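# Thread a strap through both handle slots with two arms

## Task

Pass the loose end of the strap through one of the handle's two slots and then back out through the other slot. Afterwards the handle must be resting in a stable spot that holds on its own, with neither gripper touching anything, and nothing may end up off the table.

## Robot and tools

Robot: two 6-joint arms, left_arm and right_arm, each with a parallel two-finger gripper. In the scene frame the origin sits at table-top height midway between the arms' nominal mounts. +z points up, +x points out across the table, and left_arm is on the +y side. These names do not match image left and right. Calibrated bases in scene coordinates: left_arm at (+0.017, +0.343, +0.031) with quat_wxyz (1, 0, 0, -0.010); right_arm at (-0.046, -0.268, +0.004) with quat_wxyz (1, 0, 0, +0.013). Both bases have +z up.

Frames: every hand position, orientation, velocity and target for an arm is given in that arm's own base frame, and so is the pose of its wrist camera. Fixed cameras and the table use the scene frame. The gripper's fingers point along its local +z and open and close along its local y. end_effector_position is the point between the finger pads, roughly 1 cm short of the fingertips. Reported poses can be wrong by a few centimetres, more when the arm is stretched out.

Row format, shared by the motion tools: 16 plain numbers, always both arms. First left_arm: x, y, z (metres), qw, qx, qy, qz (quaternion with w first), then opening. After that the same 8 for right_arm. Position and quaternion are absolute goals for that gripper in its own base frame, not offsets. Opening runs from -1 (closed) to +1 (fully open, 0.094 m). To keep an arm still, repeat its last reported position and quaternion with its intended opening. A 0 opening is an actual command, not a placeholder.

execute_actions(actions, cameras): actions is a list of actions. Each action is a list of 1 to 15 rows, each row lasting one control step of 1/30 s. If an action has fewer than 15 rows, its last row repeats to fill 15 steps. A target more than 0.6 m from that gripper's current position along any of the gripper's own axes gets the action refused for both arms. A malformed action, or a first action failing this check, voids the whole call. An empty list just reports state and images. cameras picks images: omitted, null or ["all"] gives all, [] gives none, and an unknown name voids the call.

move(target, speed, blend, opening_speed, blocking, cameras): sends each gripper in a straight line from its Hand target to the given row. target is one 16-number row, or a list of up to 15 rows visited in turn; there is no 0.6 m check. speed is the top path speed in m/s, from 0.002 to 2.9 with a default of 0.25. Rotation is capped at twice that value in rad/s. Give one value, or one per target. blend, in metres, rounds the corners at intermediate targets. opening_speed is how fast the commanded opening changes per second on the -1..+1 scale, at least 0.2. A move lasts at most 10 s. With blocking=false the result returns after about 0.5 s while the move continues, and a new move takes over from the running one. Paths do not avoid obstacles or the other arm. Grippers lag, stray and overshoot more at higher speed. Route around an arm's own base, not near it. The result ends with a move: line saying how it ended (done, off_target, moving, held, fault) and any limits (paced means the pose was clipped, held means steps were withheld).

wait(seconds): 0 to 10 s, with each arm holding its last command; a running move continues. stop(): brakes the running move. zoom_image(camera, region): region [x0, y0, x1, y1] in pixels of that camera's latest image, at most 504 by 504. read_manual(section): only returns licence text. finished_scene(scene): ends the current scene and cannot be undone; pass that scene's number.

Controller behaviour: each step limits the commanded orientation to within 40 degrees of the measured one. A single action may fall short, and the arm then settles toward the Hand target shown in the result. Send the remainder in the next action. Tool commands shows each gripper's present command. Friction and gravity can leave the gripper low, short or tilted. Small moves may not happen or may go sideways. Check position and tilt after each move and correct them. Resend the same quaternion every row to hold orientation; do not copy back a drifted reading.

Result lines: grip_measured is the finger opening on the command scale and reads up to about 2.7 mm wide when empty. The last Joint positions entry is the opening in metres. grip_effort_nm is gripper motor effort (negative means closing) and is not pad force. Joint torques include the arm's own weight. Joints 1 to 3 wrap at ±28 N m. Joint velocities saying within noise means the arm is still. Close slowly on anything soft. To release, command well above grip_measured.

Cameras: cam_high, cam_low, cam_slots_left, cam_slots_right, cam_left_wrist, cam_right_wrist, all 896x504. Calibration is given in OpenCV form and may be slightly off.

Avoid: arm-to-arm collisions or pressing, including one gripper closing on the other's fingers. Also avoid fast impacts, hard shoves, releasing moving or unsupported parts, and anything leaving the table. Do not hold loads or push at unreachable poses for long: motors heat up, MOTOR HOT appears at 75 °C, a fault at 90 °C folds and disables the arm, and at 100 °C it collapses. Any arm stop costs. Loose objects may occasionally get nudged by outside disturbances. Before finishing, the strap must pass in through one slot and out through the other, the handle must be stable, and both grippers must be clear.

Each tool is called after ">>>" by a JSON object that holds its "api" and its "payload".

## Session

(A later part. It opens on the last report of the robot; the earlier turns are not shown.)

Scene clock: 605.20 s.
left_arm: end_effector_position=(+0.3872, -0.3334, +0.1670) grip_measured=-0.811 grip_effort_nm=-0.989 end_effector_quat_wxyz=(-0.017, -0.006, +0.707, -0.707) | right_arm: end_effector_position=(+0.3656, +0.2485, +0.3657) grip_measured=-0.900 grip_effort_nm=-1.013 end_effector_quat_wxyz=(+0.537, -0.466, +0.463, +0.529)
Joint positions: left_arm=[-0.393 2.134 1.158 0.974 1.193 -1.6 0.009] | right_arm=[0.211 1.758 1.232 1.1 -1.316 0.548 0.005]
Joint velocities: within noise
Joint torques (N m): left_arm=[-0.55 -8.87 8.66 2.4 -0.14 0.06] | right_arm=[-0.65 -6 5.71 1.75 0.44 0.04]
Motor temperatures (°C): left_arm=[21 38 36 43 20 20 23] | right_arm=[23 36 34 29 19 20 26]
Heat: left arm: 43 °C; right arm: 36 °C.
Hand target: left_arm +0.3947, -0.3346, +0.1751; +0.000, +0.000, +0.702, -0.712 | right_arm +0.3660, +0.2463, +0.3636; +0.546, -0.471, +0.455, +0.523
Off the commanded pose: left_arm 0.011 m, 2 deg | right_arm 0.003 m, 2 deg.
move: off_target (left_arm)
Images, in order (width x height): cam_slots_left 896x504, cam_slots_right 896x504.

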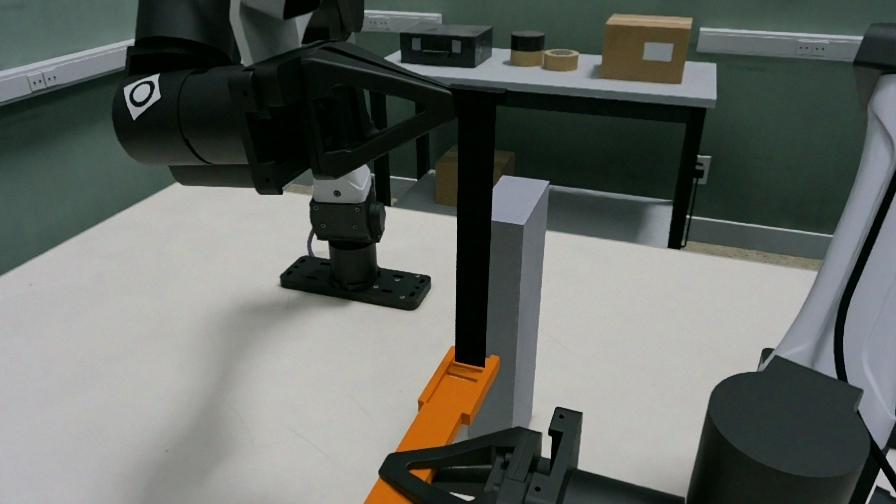

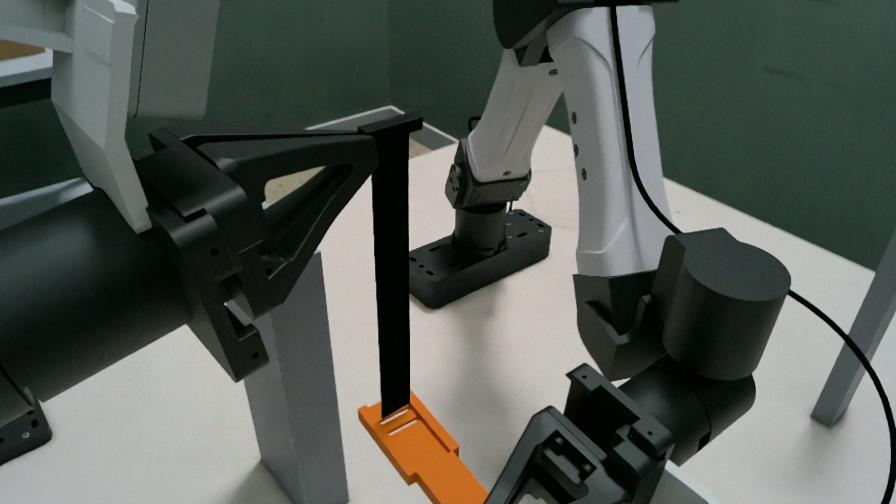

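>>> {"api": "move", "payload": {"target": [0.395,-0.335,0.175,0,0,0.7019,-0.7123,-0.9,0.3662,0.2444,0.3635,0.5468,-0.4701,0.4529,0.5244,-1.0], "speed": 0.03, "cameras": ["cam_slots_left","cam_slots_right"]}}

>>> {"api": "zoom_image", "payload": {"camera": "cam_slots_right", "region": [340, 340, 460, 460]}}

>>> {"api": "zoom_image", "payload": {"camera": "cam_slots_left", "region": [420, 300, 540, 420]}}

Scene clock: 613.17 s.
left_arm: end_effector_position=(+0.3872, -0.3334, +0.1670) grip_measured=-0.811 grip_effort_nm=-0.994 end_effector_quat_wxyz=(-0.017, -0.006, +0.707, -0.707) | right_arm: end_effector_position=(+0.3663, +0.2466, +0.3666) grip_measured=-0.900 grip_effort_nm=-1.018 end_effector_quat_wxyz=(+0.539, -0.465, +0.463, +0.528)
Joint positions: left_arm=[-0.393 2.134 1.158 0.974 1.193 -1.6 0.009] | right_arm=[0.206 1.758 1.232 1.11 -1.316 0.558 0.005]
Joint velocities: within noise
Joint torques (N m): left_arm=[-0.39 -8.99 8.76 2.4 -0.12 0.06] | right_arm=[-0.64 -5.91 5.56 1.77 0.39 0.03]
Motor temperatures (°C): left_arm=[21 38 36 43 20 20 23] | right_arm=[23 35 34 29 19 20 26]
Heat: left arm: 43 °C; right arm: 35 °C.
Hand target: left_arm +0.3947, -0.3346, +0.1751; +0.000, +0.000, +0.702, -0.712 | right_arm +0.3661, +0.2444, +0.3635; +0.546, -0.471, +0.455, +0.523
Off the commanded pose: left_arm 0.011 m, 2 deg | right_arm 0.004 m, 2 deg.
move: off_target (left_arm)
Images, in order (width x height): cam_slots_left 896x504, cam_slots_right 896x504.

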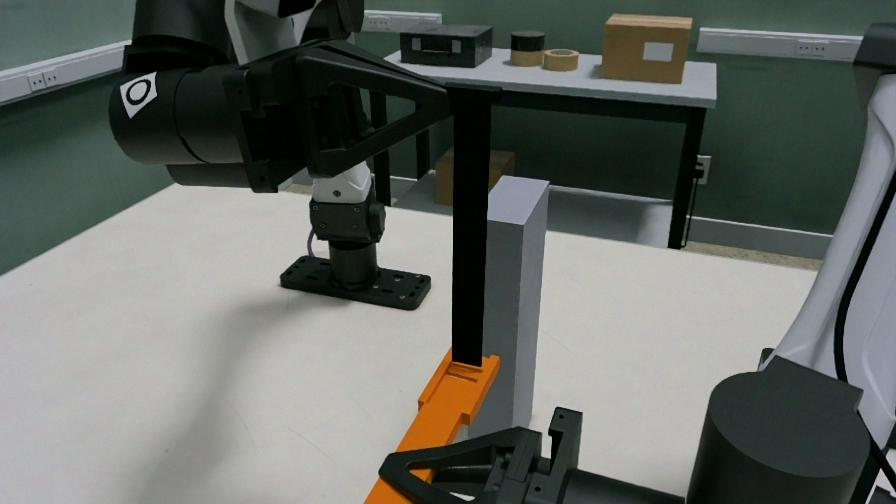

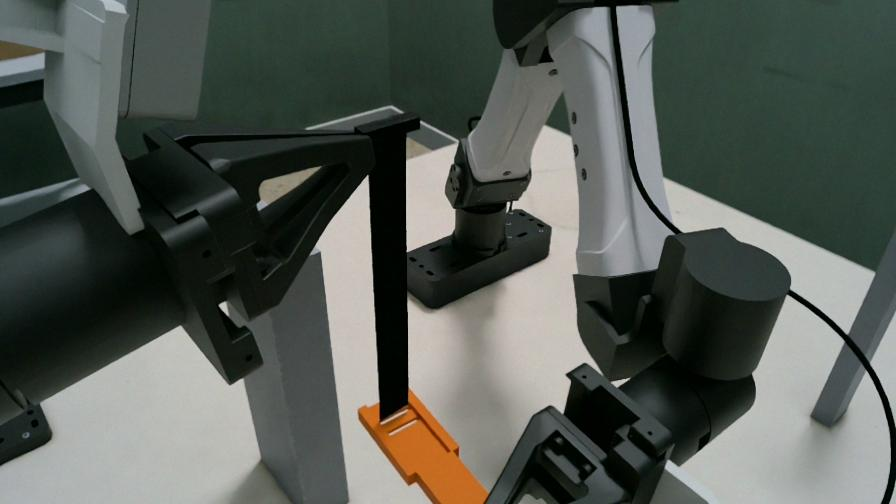

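Scaled by 4.200 from the camera's 896x504 image, which has a finer 1280x720 frame.

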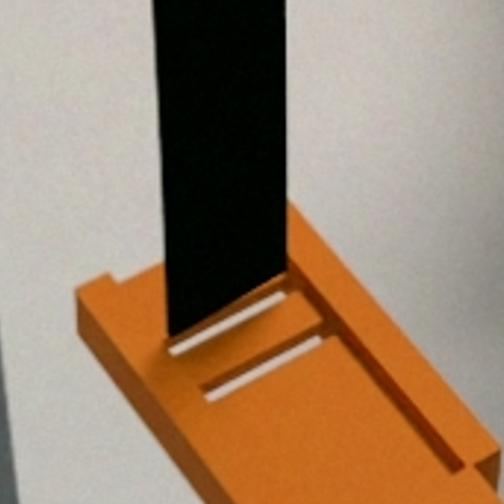

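Scaled by 4.200 from the camera's 896x504 image, which has a finer 1280x720 frame.

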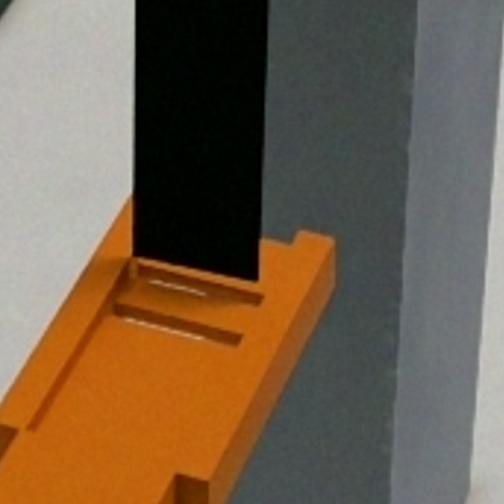

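>>> {"api": "move", "payload": {"target": [0.395,-0.335,0.175,0,0,0.7019,-0.7123,-0.9,0.3656,0.2446,0.3585,0.5468,-0.4701,0.4529,0.5244,-1.0], "speed": 0.03, "cameras": ["cam_slots_left","cam_slots_right"]}}

>>> {"api": "zoom_image", "payload": {"camera": "cam_slots_right", "region": [340, 340, 460, 460]}}

>>> {"api": "zoom_image", "payload": {"camera": "cam_slots_left", "region": [420, 300, 540, 420]}}

Scene clock: 617.97 s.
left_arm: end_effector_position=(+0.3872, -0.3334, +0.1670) grip_measured=-0.811 grip_effort_nm=-0.989 end_effector_quat_wxyz=(-0.017, -0.006, +0.707, -0.707) | right_arm: end_effector_position=(+0.3658, +0.2465, +0.3611) grip_measured=-0.900 grip_effort_nm=-1.013 end_effector_quat_wxyz=(+0.535, -0.462, +0.467, +0.531)
Joint positions: left_arm=[-0.393 2.134 1.158 0.974 1.193 -1.6 0.009] | right_arm=[0.206 1.758 1.215 1.115 -1.316 0.559 0.005]
Joint velocities: within noise
Joint torques (N m): left_arm=[-0.29 -8.8 8.73 2.49 -0.11 0.04] | right_arm=[-0.62 -5.81 5.67 1.85 0.39 -0.04]
Motor temperatures (°C): left_arm=[21 38 36 43 20 20 23] | right_arm=[23 35 33 29 19 20 26]
Heat: left arm: 43 °C; right arm: 35 °C.
Hand target: left_arm +0.3947, -0.3346, +0.1751; +0.000, +0.000, +0.702, -0.712 | right_arm +0.3655, +0.2446, +0.3585; +0.546, -0.471, +0.455, +0.522
Off the commanded pose: left_arm 0.011 m, 2 deg | right_arm 0.003 m, 2 deg.
move: off_target (left_arm)
Images, in order (width x height): cam_slots_left 896x504, cam_slots_right 896x504.

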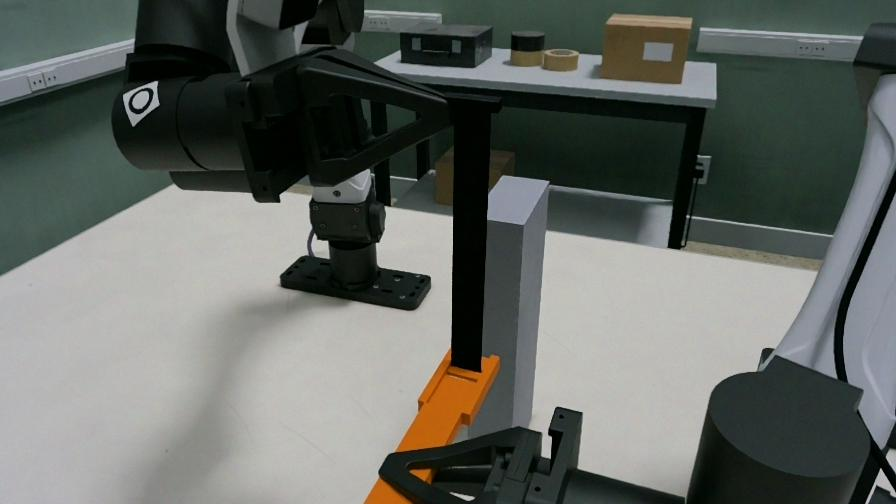

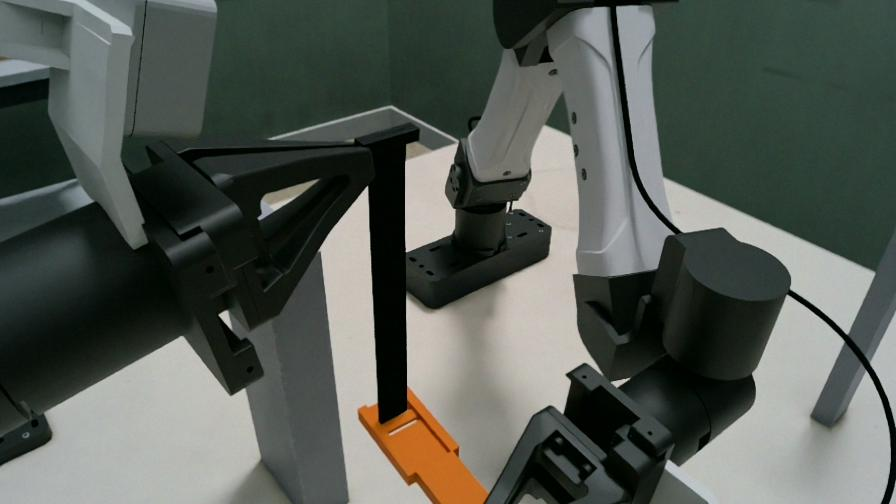

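Scaled by 4.200 from the camera's 896x504 image, which has a finer 1280x720 frame.

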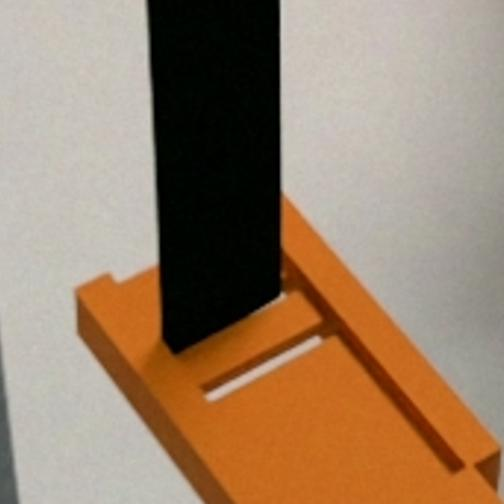

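Scaled by 4.200 from the camera's 896x504 image, which has a finer 1280x720 frame.

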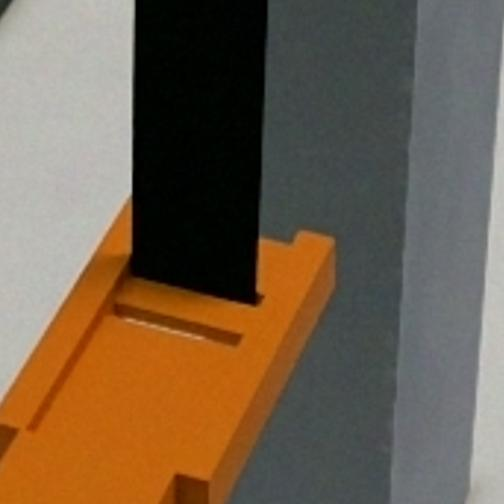

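>>> {"api": "move", "payload": {"target": [0.395,-0.335,0.175,0,0,0.7019,-0.7123,-0.9,0.3656,0.2456,0.3535,0.5468,-0.4701,0.4529,0.5244,-1.0], "speed": 0.03, "cameras": ["cam_slots_left","cam_slots_right"]}}

>>> {"api": "zoom_image", "payload": {"camera": "cam_slots_right", "region": [340, 340, 460, 460]}}

>>> {"api": "zoom_image", "payload": {"camera": "cam_slots_left", "region": [420, 300, 540, 420]}}

Scene clock: 623.80 s.
left_arm: end_effector_position=(+0.3872, -0.3334, +0.1670) grip_measured=-0.811 grip_effort_nm=-0.994 end_effector_quat_wxyz=(-0.017, -0.006, +0.707, -0.707) | right_arm: end_effector_position=(+0.3652, +0.2464, +0.3574) grip_measured=-0.900 grip_effort_nm=-1.013 end_effector_quat_wxyz=(+0.533, -0.461, +0.469, +0.532)
Joint positions: left_arm=[-0.393 2.134 1.158 0.974 1.193 -1.6 0.009] | right_arm=[0.206 1.758 1.202 1.121 -1.316 0.559 0.005]
Joint velocities: within noise
Joint torques (N m): left_arm=[-0.24 -9.06 8.85 2.41 -0.13 0.01] | right_arm=[-0.29 -5.44 5.63 1.86 0.43 -0.13]
Motor temperatures (°C): left_arm=[21 39 36 43 20 20 23] | right_arm=[23 35 33 29 19 20 26]
Heat: left arm: 43 °C; right arm: 35 °C.
Hand target: left_arm +0.3947, -0.3346, +0.1751; +0.000, +0.000, +0.702, -0.712 | right_arm +0.3654, +0.2456, +0.3535; +0.546, -0.471, +0.456, +0.522
Off the commanded pose: left_arm 0.011 m, 2 deg | right_arm 0.004 m, 3 deg.
move: off_target (left_arm, right_arm)
Images, in order (width x height): cam_slots_left 896x504, cam_slots_right 896x504.

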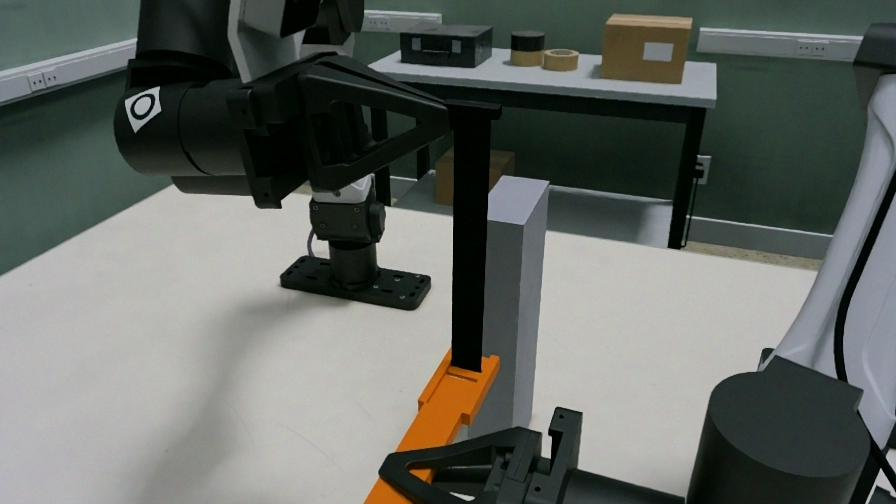

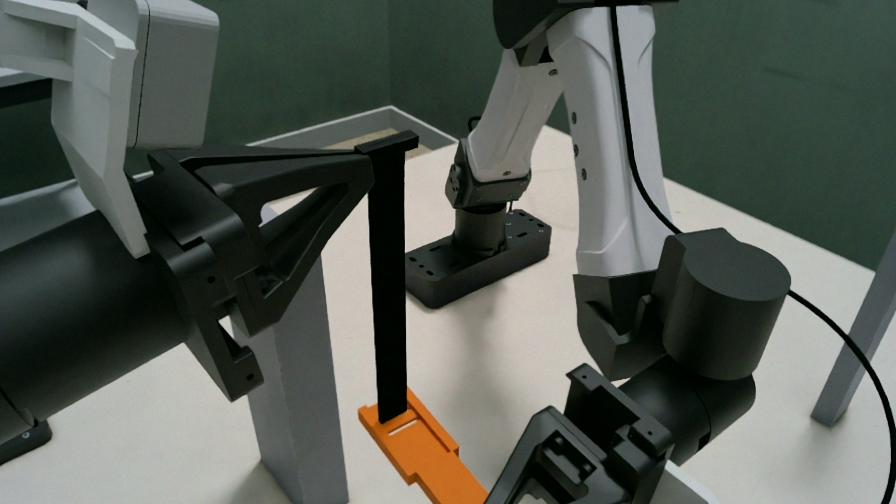

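Scaled by 4.200 from the camera's 896x504 image, which has a finer 1280x720 frame.

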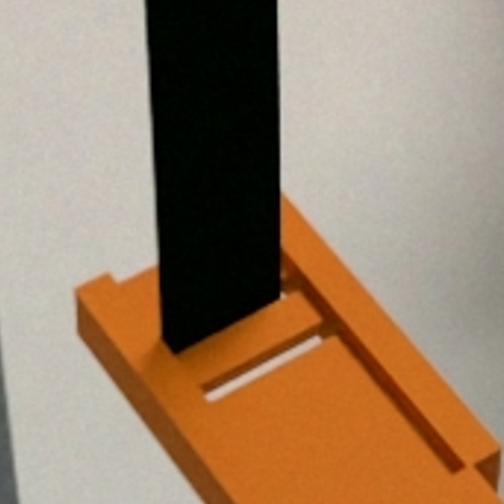

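Scaled by 4.200 from the camera's 896x504 image, which has a finer 1280x720 frame.

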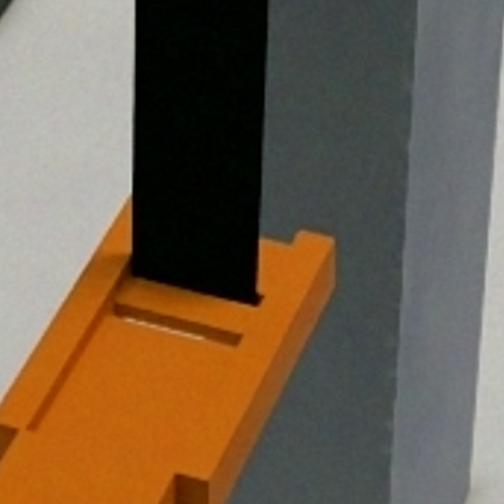

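>>> {"api": "move", "payload": {"target": [0.395,-0.335,0.175,0,0,0.7019,-0.7123,-0.9,0.3662,0.2464,0.3335,0.5468,-0.4701,0.4529,0.5244,-1.0], "speed": 0.03, "cameras": ["cam_slots_left","cam_slots_right","cam_low"]}}

>>> {"api": "zoom_image", "payload": {"camera": "cam_slots_left", "region": [420, 300, 540, 420]}}

Scene clock: 630.07 s.
left_arm: end_effector_position=(+0.3872, -0.3334, +0.1670) grip_measured=-0.811 grip_effort_nm=-0.994 end_effector_quat_wxyz=(-0.017, -0.006, +0.707, -0.707) | right_arm: end_effector_position=(+0.3680, +0.2469, +0.3341) grip_measured=-0.900 grip_effort_nm=-1.013 end_effector_quat_wxyz=(+0.528, -0.457, +0.477, +0.534)
Joint positions: left_arm=[-0.393 2.134 1.158 0.974 1.193 -1.6 0.009] | right_arm=[0.206 1.787 1.154 1.164 -1.316 0.543 0.005]
Joint velocities: within noise
Joint torques (N m): left_arm=[-0.46 -9.2 8.83 2.44 -0.13 0.01] | right_arm=[-0.17 -5.85 5.63 2.07 0.39 -0.15]
Motor temperatures (°C): left_arm=[21 39 36 43 20 20 23] | right_arm=[23 34 33 29 19 20 26]
Heat: left arm: 43 °C; right arm: 34 °C.
Hand target: left_arm +0.3947, -0.3346, +0.1751; +0.000, +0.000, +0.702, -0.712 | right_arm +0.3660, +0.2464, +0.3334; +0.546, -0.471, +0.457, +0.521
Off the commanded pose: left_arm 0.011 m, 2 deg | right_arm 0.002 m, 4 deg.
move: off_target (left_arm, right_arm)
Images, in order (width x height): cam_low 896x504, cam_slots_left 896x504, cam_slots_right 896x504.

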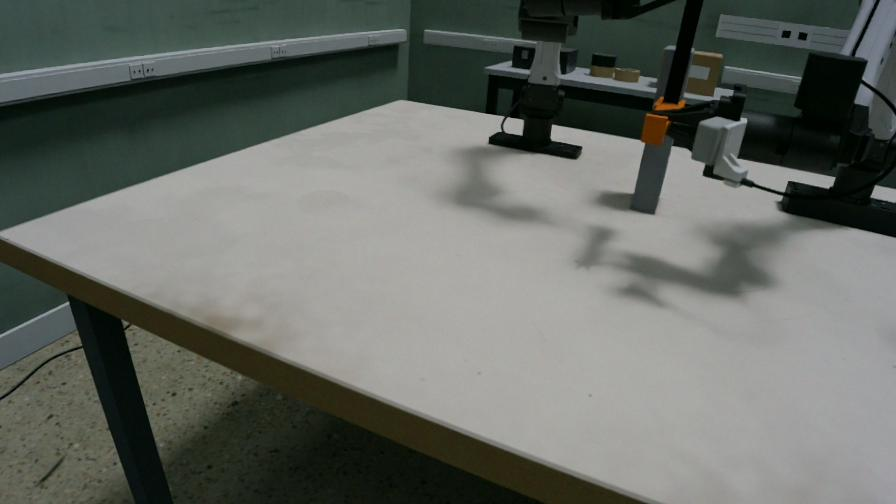

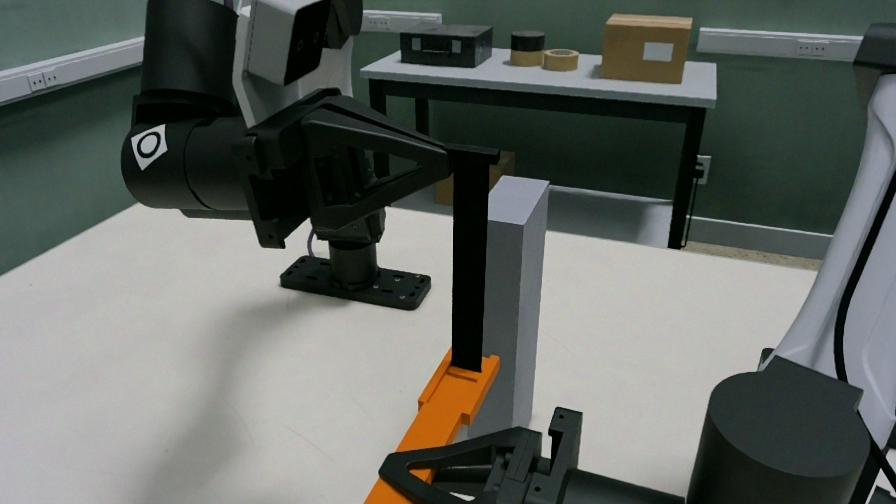

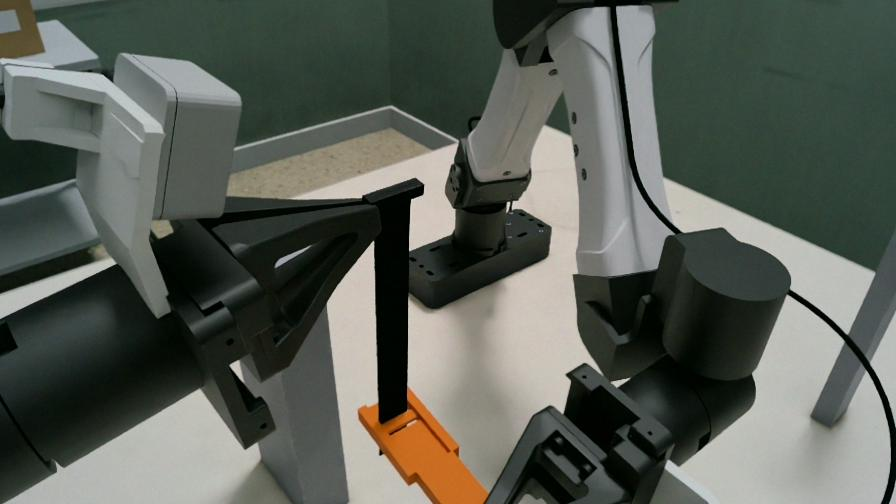

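Scaled by 4.200 from the camera's 896x504 image, which has a finer 1280x720 frame.

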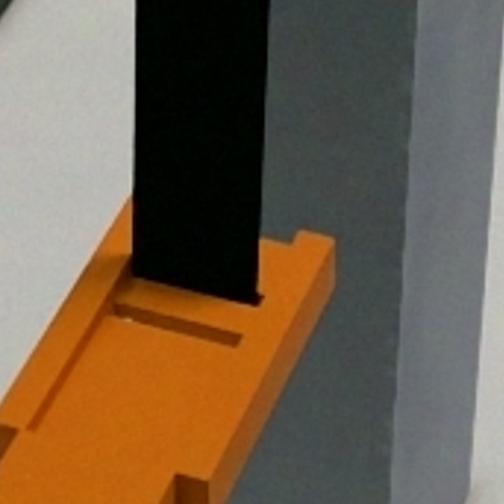

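>>> {"api": "move", "payload": {"target": [0.395,-0.335,0.175,0,0,0.7019,-0.7123,-0.9,0.3645,0.2466,0.2735,0.5468,-0.4701,0.4529,0.5244,-1.0], "speed": 0.05, "cameras": ["cam_slots_left","cam_slots_right"]}}

Scene clock: 633.73 s.
left_arm: end_effector_position=(+0.3872, -0.3334, +0.1670) grip_measured=-0.811 grip_effort_nm=-0.999 end_effector_quat_wxyz=(-0.017, -0.006, +0.707, -0.707) | right_arm: end_effector_position=(+0.3699, +0.2473, +0.2669) grip_measured=-0.900 grip_effort_nm=-1.013 end_effector_quat_wxyz=(+0.507, -0.446, +0.504, +0.538)
Joint positions: left_arm=[-0.393 2.134 1.158 0.974 1.193 -1.6 0.009] | right_arm=[0.206 1.862 1.02 1.222 -1.316 0.459 0.005]
Joint velocities: within noise
Joint torques (N m): left_arm=[-0.39 -8.99 8.7 2.43 -0.12 0.04] | right_arm=[-0.08 -6.05 5.2 2.9 0.27 -0.2]
Motor temperatures (°C): left_arm=[21 39 36 43 20 20 23] | right_arm=[23 34 33 29 19 20 26]
Heat: left arm: 43 °C; right arm: 34 °C.
Hand target: left_arm +0.3947, -0.3346, +0.1751; +0.000, +0.000, +0.702, -0.712 | right_arm +0.3639, +0.2465, +0.2732; +0.542, -0.475, +0.465, +0.514
Off the commanded pose: left_arm 0.011 m, 2 deg | right_arm 0.009 m, 8 deg.
move: off_target (left_arm, right_arm)
Images, in order (width x height): cam_slots_left 896x504, cam_slots_right 896x504.

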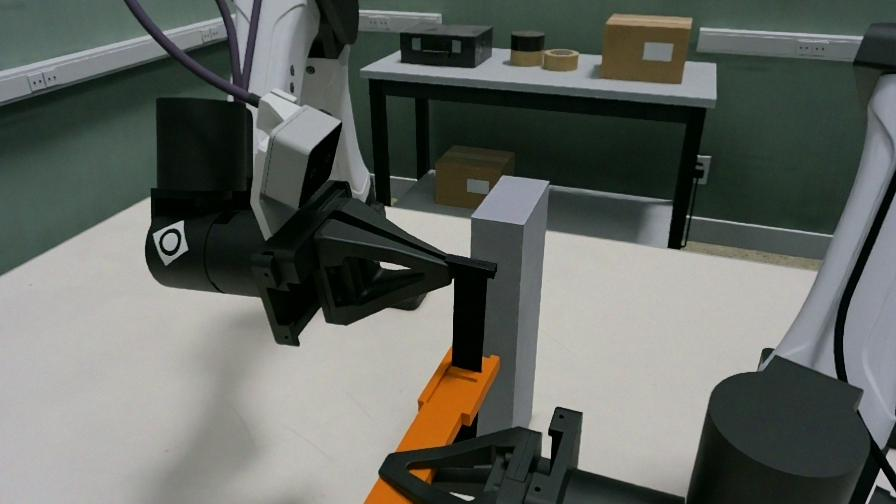

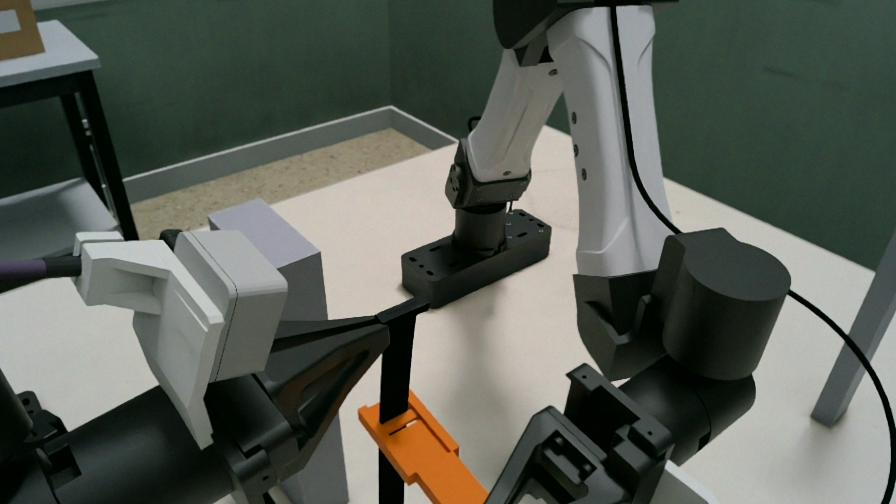

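>>> {"api": "move", "payload": {"target": [0.395,-0.335,0.175,0,0,0.7019,-0.7123,-0.9,0.3600,0.2466,0.2460,0.5600,-0.4850,0.4370,0.5100,-1.0], "speed": 0.04, "cameras": ["cam_slots_left","cam_slots_right"]}}

>>> {"api": "zoom_image", "payload": {"camera": "cam_slots_right", "region": [300, 260, 540, 440]}}

Scene clock: 641.03 s.
left_arm: end_effector_position=(+0.3872, -0.3334, +0.1670) grip_measured=-0.811 grip_effort_nm=-0.994 end_effector_quat_wxyz=(-0.017, -0.006, +0.707, -0.707) | right_arm: end_effector_position=(+0.3676, +0.2469, +0.2363) grip_measured=-0.900 grip_effort_nm=-1.013 end_effector_quat_wxyz=(+0.513, -0.458, +0.503, +0.524)
Joint positions: left_arm=[-0.393 2.134 1.158 0.974 1.193 -1.6 0.009] | right_arm=[0.206 1.899 0.962 1.24 -1.317 0.352 0.005]
Joint velocities: within noise
Joint torques (N m): left_arm=[-0.35 -8.94 9.02 2.42 -0.11 0.06] | right_arm=[0.12 -6.05 4.94 3.26 0.14 -0.18]
Motor temperatures (°C): left_arm=[21 39 36 43 20 20 23] | right_arm=[23 33 32 32 19 20 26]
Heat: left arm: 43 °C; right arm: 33 °C.
Hand target: left_arm +0.3946, -0.3346, +0.1751; +0.000, +0.000, +0.702, -0.712 | right_arm +0.3593, +0.2465, +0.2454; +0.552, -0.493, +0.453, +0.496
Off the commanded pose: left_arm 0.011 m, 2 deg | right_arm 0.012 m, 10 deg.
move: off_target (left_arm, right_arm)
Images, in order (width x height): cam_slots_left 896x504, cam_slots_right 896x504.

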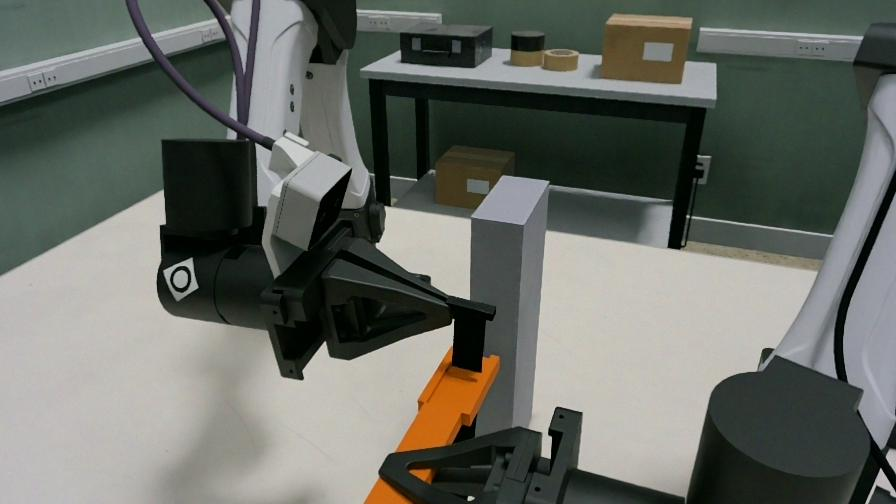

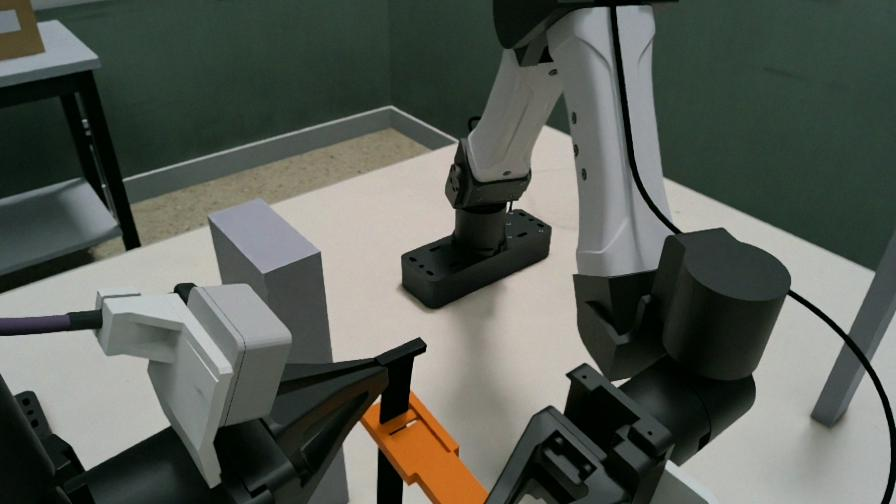

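Scaled by 2.100 from the camera's 896x504 image, which has a finer 1280x720 frame.

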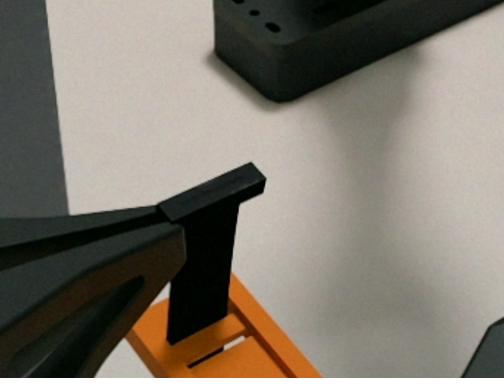

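>>> {"api": "move", "payload": {"target": [0.395,-0.335,0.175,0,0,0.7019,-0.7123,-0.9,0.3580,0.2466,0.2330,0.5600,-0.4850,0.4370,0.5100,-1.0], "speed": 0.04, "cameras": ["cam_slots_left","cam_slots_right"]}}

>>> {"api": "zoom_image", "payload": {"camera": "cam_slots_right", "region": [300, 260, 540, 440]}}

>>> {"api": "zoom_image", "payload": {"camera": "cam_slots_left", "region": [360, 280, 560, 430]}}

Scene clock: 645.90 s.
left_arm: end_effector_position=(+0.3872, -0.3334, +0.1670) grip_measured=-0.811 grip_effort_nm=-0.994 end_effector_quat_wxyz=(-0.016, -0.006, +0.707, -0.707) | right_arm: end_effector_position=(+0.3659, +0.2466, +0.2216) grip_measured=-0.900 grip_effort_nm=-1.018 end_effector_quat_wxyz=(+0.510, -0.460, +0.506, +0.522)
Joint positions: left_arm=[-0.393 2.134 1.158 0.974 1.193 -1.6 0.009] | right_arm=[0.206 1.918 0.936 1.244 -1.319 0.314 0.005]
Joint velocities: within noise
Joint torques (N m): left_arm=[-0.42 -9.02 8.79 2.38 -0.11 0.02] | right_arm=[0.14 -6.11 4.93 3.41 0.11 -0.1]
Motor temperatures (°C): left_arm=[21 39 36 43 20 20 23] | right_arm=[23 33 32 34 19 20 26]
Heat: left arm: 43 °C; right arm: 34 °C.
Hand target: left_arm +0.3947, -0.3346, +0.1751; +0.000, +0.000, +0.702, -0.712 | right_arm +0.3572, +0.2465, +0.2323; +0.551, -0.495, +0.455, +0.494
Off the commanded pose: left_arm 0.011 m, 2 deg | right_arm 0.014 m, 10 deg.
move: off_target (left_arm, right_arm)
Images, in order (width x height): cam_slots_left 896x504, cam_slots_right 896x504.

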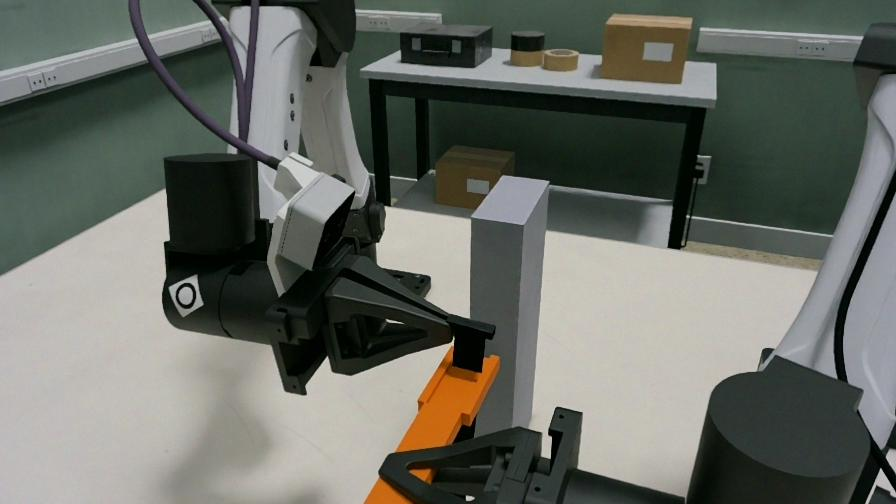

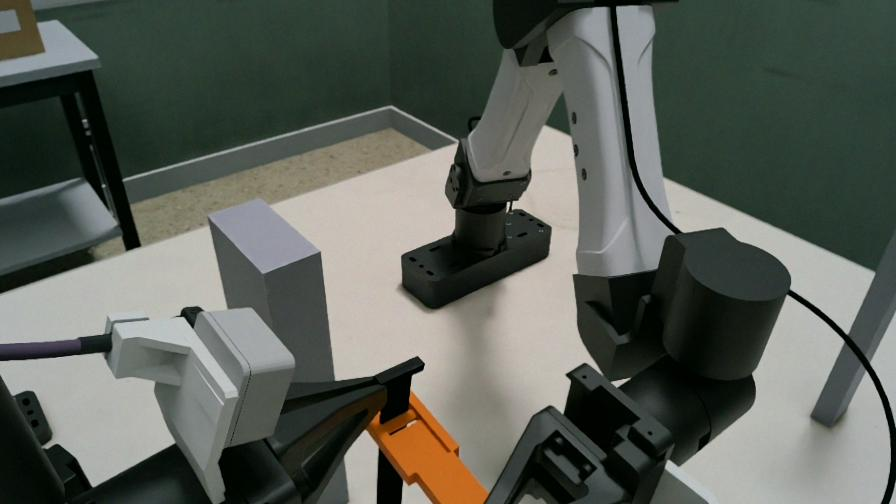

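Scaled by 2.100 from the camera's 896x504 image, which has a finer 1280x720 frame.

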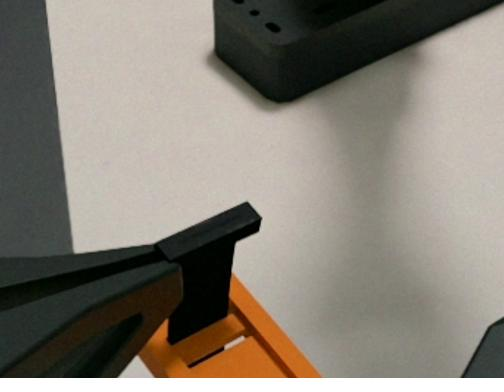

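Scaled by 2.520 from the camera's 896x504 image, which has a finer 1280x720 frame.

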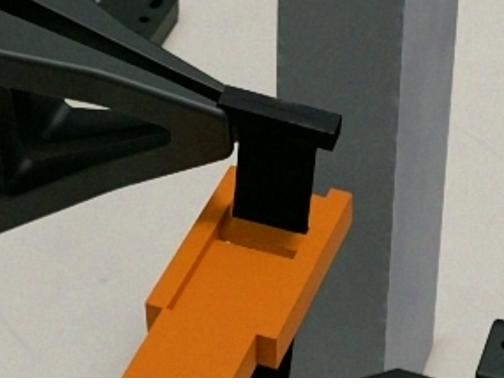

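>>> {"api": "move", "payload": {"target": [0.395,-0.335,0.175,0,0,0.7019,-0.7123,-0.9,0.3580,0.2466,0.2330,0.5600,-0.4850,0.4370,0.5100,-0.72], "speed": 0.04, "opening_speed": 0.3, "cameras": ["cam_slots_left","cam_slots_right"]}}

>>> {"api": "zoom_image", "payload": {"camera": "cam_slots_right", "region": [300, 320, 540, 500]}}

>>> {"api": "zoom_image", "payload": {"camera": "cam_slots_left", "region": [360, 280, 560, 430]}}

Scene clock: 653.10 s.
left_arm: end_effector_position=(+0.3872, -0.3334, +0.1671) grip_measured=-0.811 grip_effort_nm=-0.999 end_effector_quat_wxyz=(-0.017, -0.006, +0.707, -0.707) | right_arm: end_effector_position=(+0.3657, +0.2466, +0.2216) grip_measured=-0.721 grip_effort_nm=0.095 end_effector_quat_wxyz=(+0.513, -0.463, +0.503, +0.519)
Joint positions: left_arm=[-0.393 2.134 1.158 0.974 1.193 -1.601 0.009] | right_arm=[0.206 1.918 0.936 1.245 -1.32 0.302 0.013]
Joint velocities: within noise
Joint torques (N m): left_arm=[-0.42 -9.03 8.59 2.43 -0.08 0.06] | right_arm=[0.16 -6.16 4.88 3.43 0.14 0.02]
Motor temperatures (°C): left_arm=[21 39 36 43 20 20 23] | right_arm=[23 33 32 37 19 20 26]
Heat: left arm: 43 °C; right arm: 37 °C.
Hand target: left_arm +0.3947, -0.3346, +0.1751; +0.000, +0.000, +0.702, -0.712 | right_arm +0.3572, +0.2465, +0.2323; +0.551, -0.495, +0.455, +0.494
Off the commanded pose: left_arm 0.011 m, 2 deg | right_arm 0.014 m, 10 deg.
move: off_target (left_arm, right_arm)
Images, in order (width x height): cam_slots_left 896x504, cam_slots_right 896x504.

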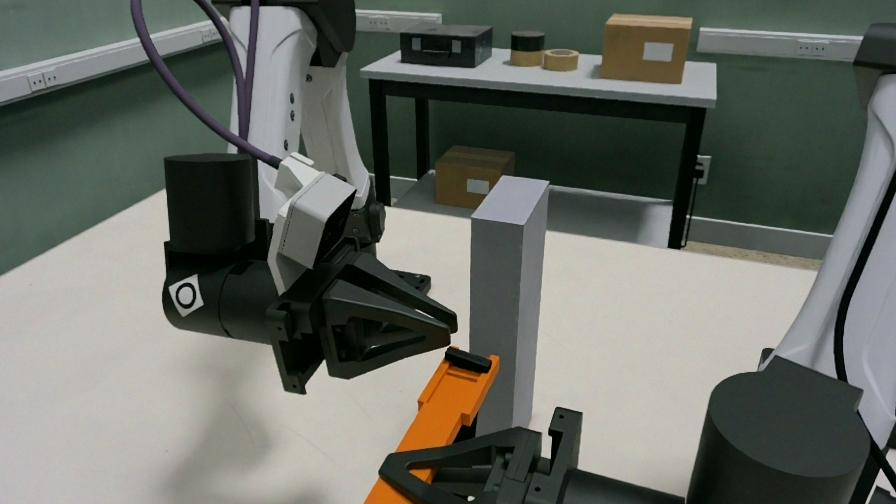

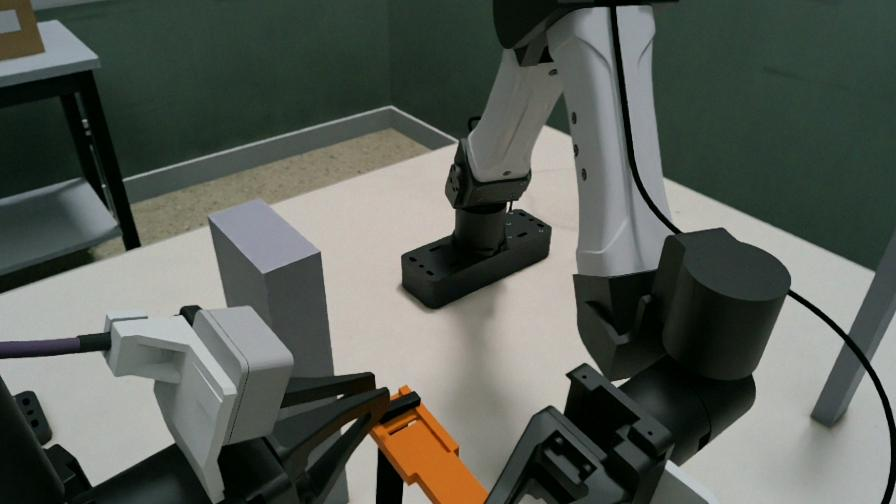

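Scaled by 2.100 from the camera's 896x504 image, which has a finer 1280x720 frame.

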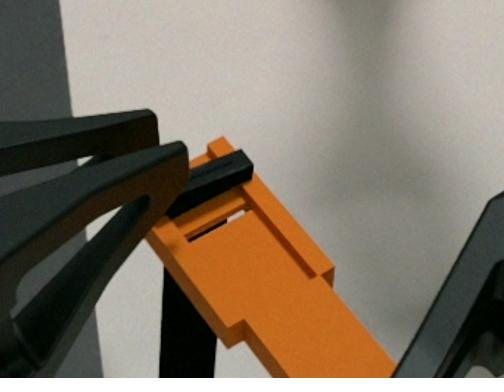

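Scaled by 2.520 from the camera's 896x504 image, which has a finer 1280x720 frame.

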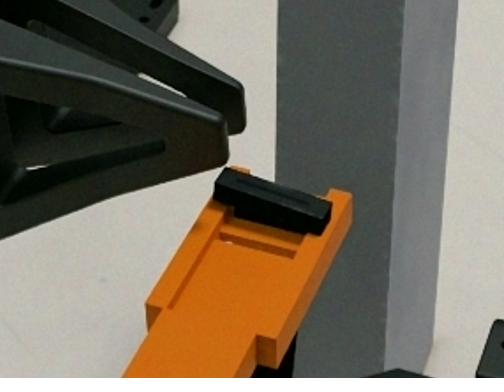

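>>> {"api": "move", "payload": {"target": [[0.395,-0.335,0.175,0,0,0.7019,-0.7123,-0.9,0.3580,0.1650,0.2360,0.5600,-0.4850,0.4370,0.5100,-0.72],[0.395,-0.335,0.175,0,0,0.7019,-0.7123,-0.9,0.25,0.05,0.30,0.4947,-0.5247,0.5053,0.4742,-0.72]], "speed": 0.12, "cameras": []}}

>>> {"api": "move", "payload": {"target": [0.35,-0.335,0.345,0,0,0.7019,-0.7123,-0.9,0.25,0.05,0.30,0.4947,-0.5247,0.5053,0.4742,-0.72], "speed": 0.08, "cameras": ["cam_slots_left","cam_slots_right"]}}

Scene clock: 670.30 s.
left_arm: end_effector_position=(+0.3872, -0.3334, +0.1671) grip_measured=-0.811 grip_effort_nm=-0.994 end_effector_quat_wxyz=(-0.017, -0.006, +0.707, -0.707) | right_arm: end_effector_position=(+0.2531, +0.0506, +0.3017) grip_measured=-0.721 grip_effort_nm=0.095 end_effector_quat_wxyz=(+0.629, -0.358, +0.605, +0.332)
Joint positions: left_arm=[-0.393 2.134 1.158 0.974 1.193 -1.601 0.009] | right_arm=[-0.531 1.054 0.474 1.157 -1.548 0.529 0.013]
Joint velocities: within noise
Joint torques (N m): left_arm=[-0.25 -9.13 8.75 2.43 -0.05 -0.01] | right_arm=[-0.62 -1.96 5.39 1.16 0.37 0.04]
Motor temperatures (°C): left_arm=[21 39 37 43 20 20 23] | right_arm=[23 32 31 40 19 20 25]
Heat: left arm: 43 °C; right arm: 40 °C.
Hand target: left_arm +0.3947, -0.3346, +0.1751; +0.000, +0.000, +0.702, -0.712 | right_arm +0.2506, +0.0509, +0.3000; +0.629, -0.361, +0.605, +0.330
Off the commanded pose: left_arm 0.011 m, 2 deg | right_arm 0.004 m, 32 deg.
joint sent to its limit (right arm) — joint 5 (wrist yaw), lower limit. The joint targets are off in orientation, not in position.
move: off_target (left_arm, right_arm)
No camera images: "cameras" was empty.

Scene clock: 674.50 s.
left_arm: end_effector_position=(+0.3528, -0.3345, +0.3217) grip_measured=-0.811 grip_effort_nm=-1.004 end_effector_quat_wxyz=(-0.019, -0.014, +0.709, -0.705) | right_arm: end_effector_position=(+0.2531, +0.0506, +0.3017) grip_measured=-0.721 grip_effort_nm=0.090 end_effector_quat_wxyz=(+0.628, -0.357, +0.605, +0.333)
Joint positions: left_arm=[-0.43 1.755 1.318 0.423 1.149 -1.605 0.009] | right_arm=[-0.531 1.054 0.474 1.157 -1.548 0.533 0.013]
Joint velocities: within noise
Joint torques (N m): left_arm=[-0.92 -10.43 10.55 2.16 -0.1 0.11] | right_arm=[-0.73 -1.91 5.48 1.2 0.38 0.02]
Motor temperatures (°C): left_arm=[21 39 37 43 20 20 23] | right_arm=[23 31 31 38 19 20 25]
Heat: left arm: 43 °C; right arm: 38 °C.
Hand target: left_arm +0.3492, -0.3345, +0.3447; +0.000, +0.000, +0.702, -0.713 | right_arm +0.2506, +0.0509, +0.3000; +0.629, -0.361, +0.605, +0.330
Off the commanded pose: left_arm 0.023 m, 3 deg | right_arm 0.004 m, 32 deg.
joint sent to its limit (right arm) — joint 5 (wrist yaw), lower limit. The joint targets are off in orientation, not in position.
move: off_target (left_arm, right_arm)
Images, in order (width x height): cam_slots_left 896x504, cam_slots_right 896x504.

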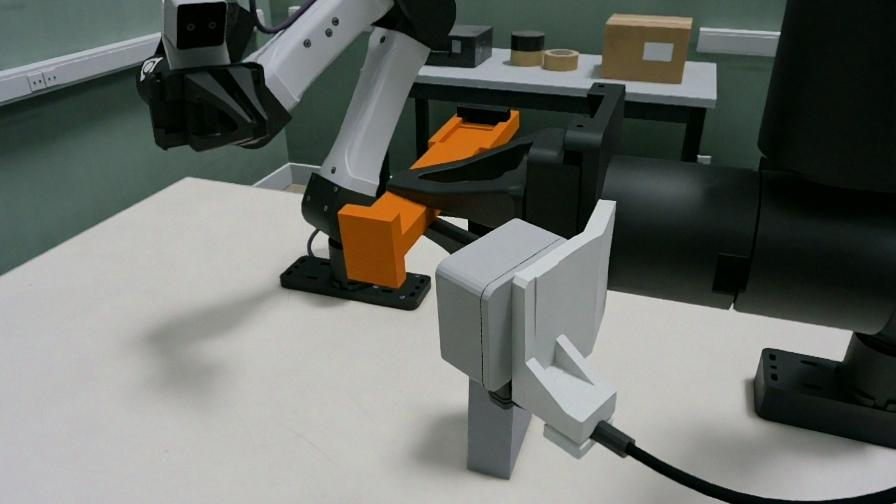

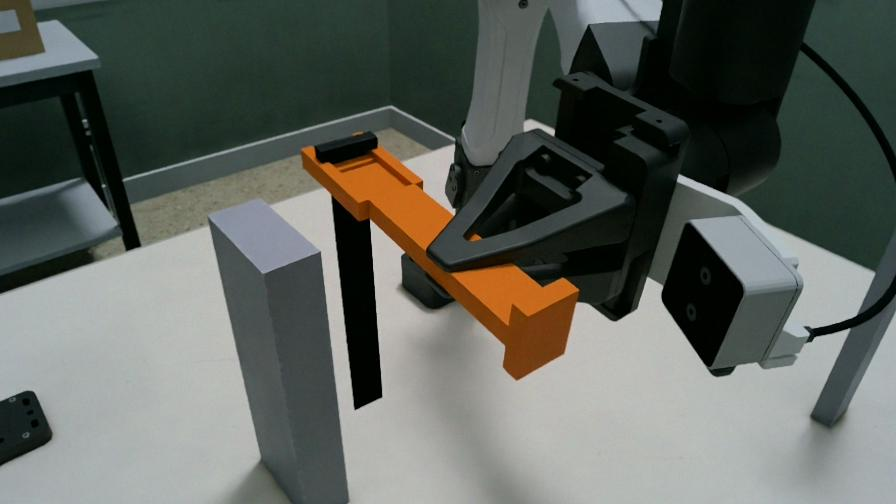

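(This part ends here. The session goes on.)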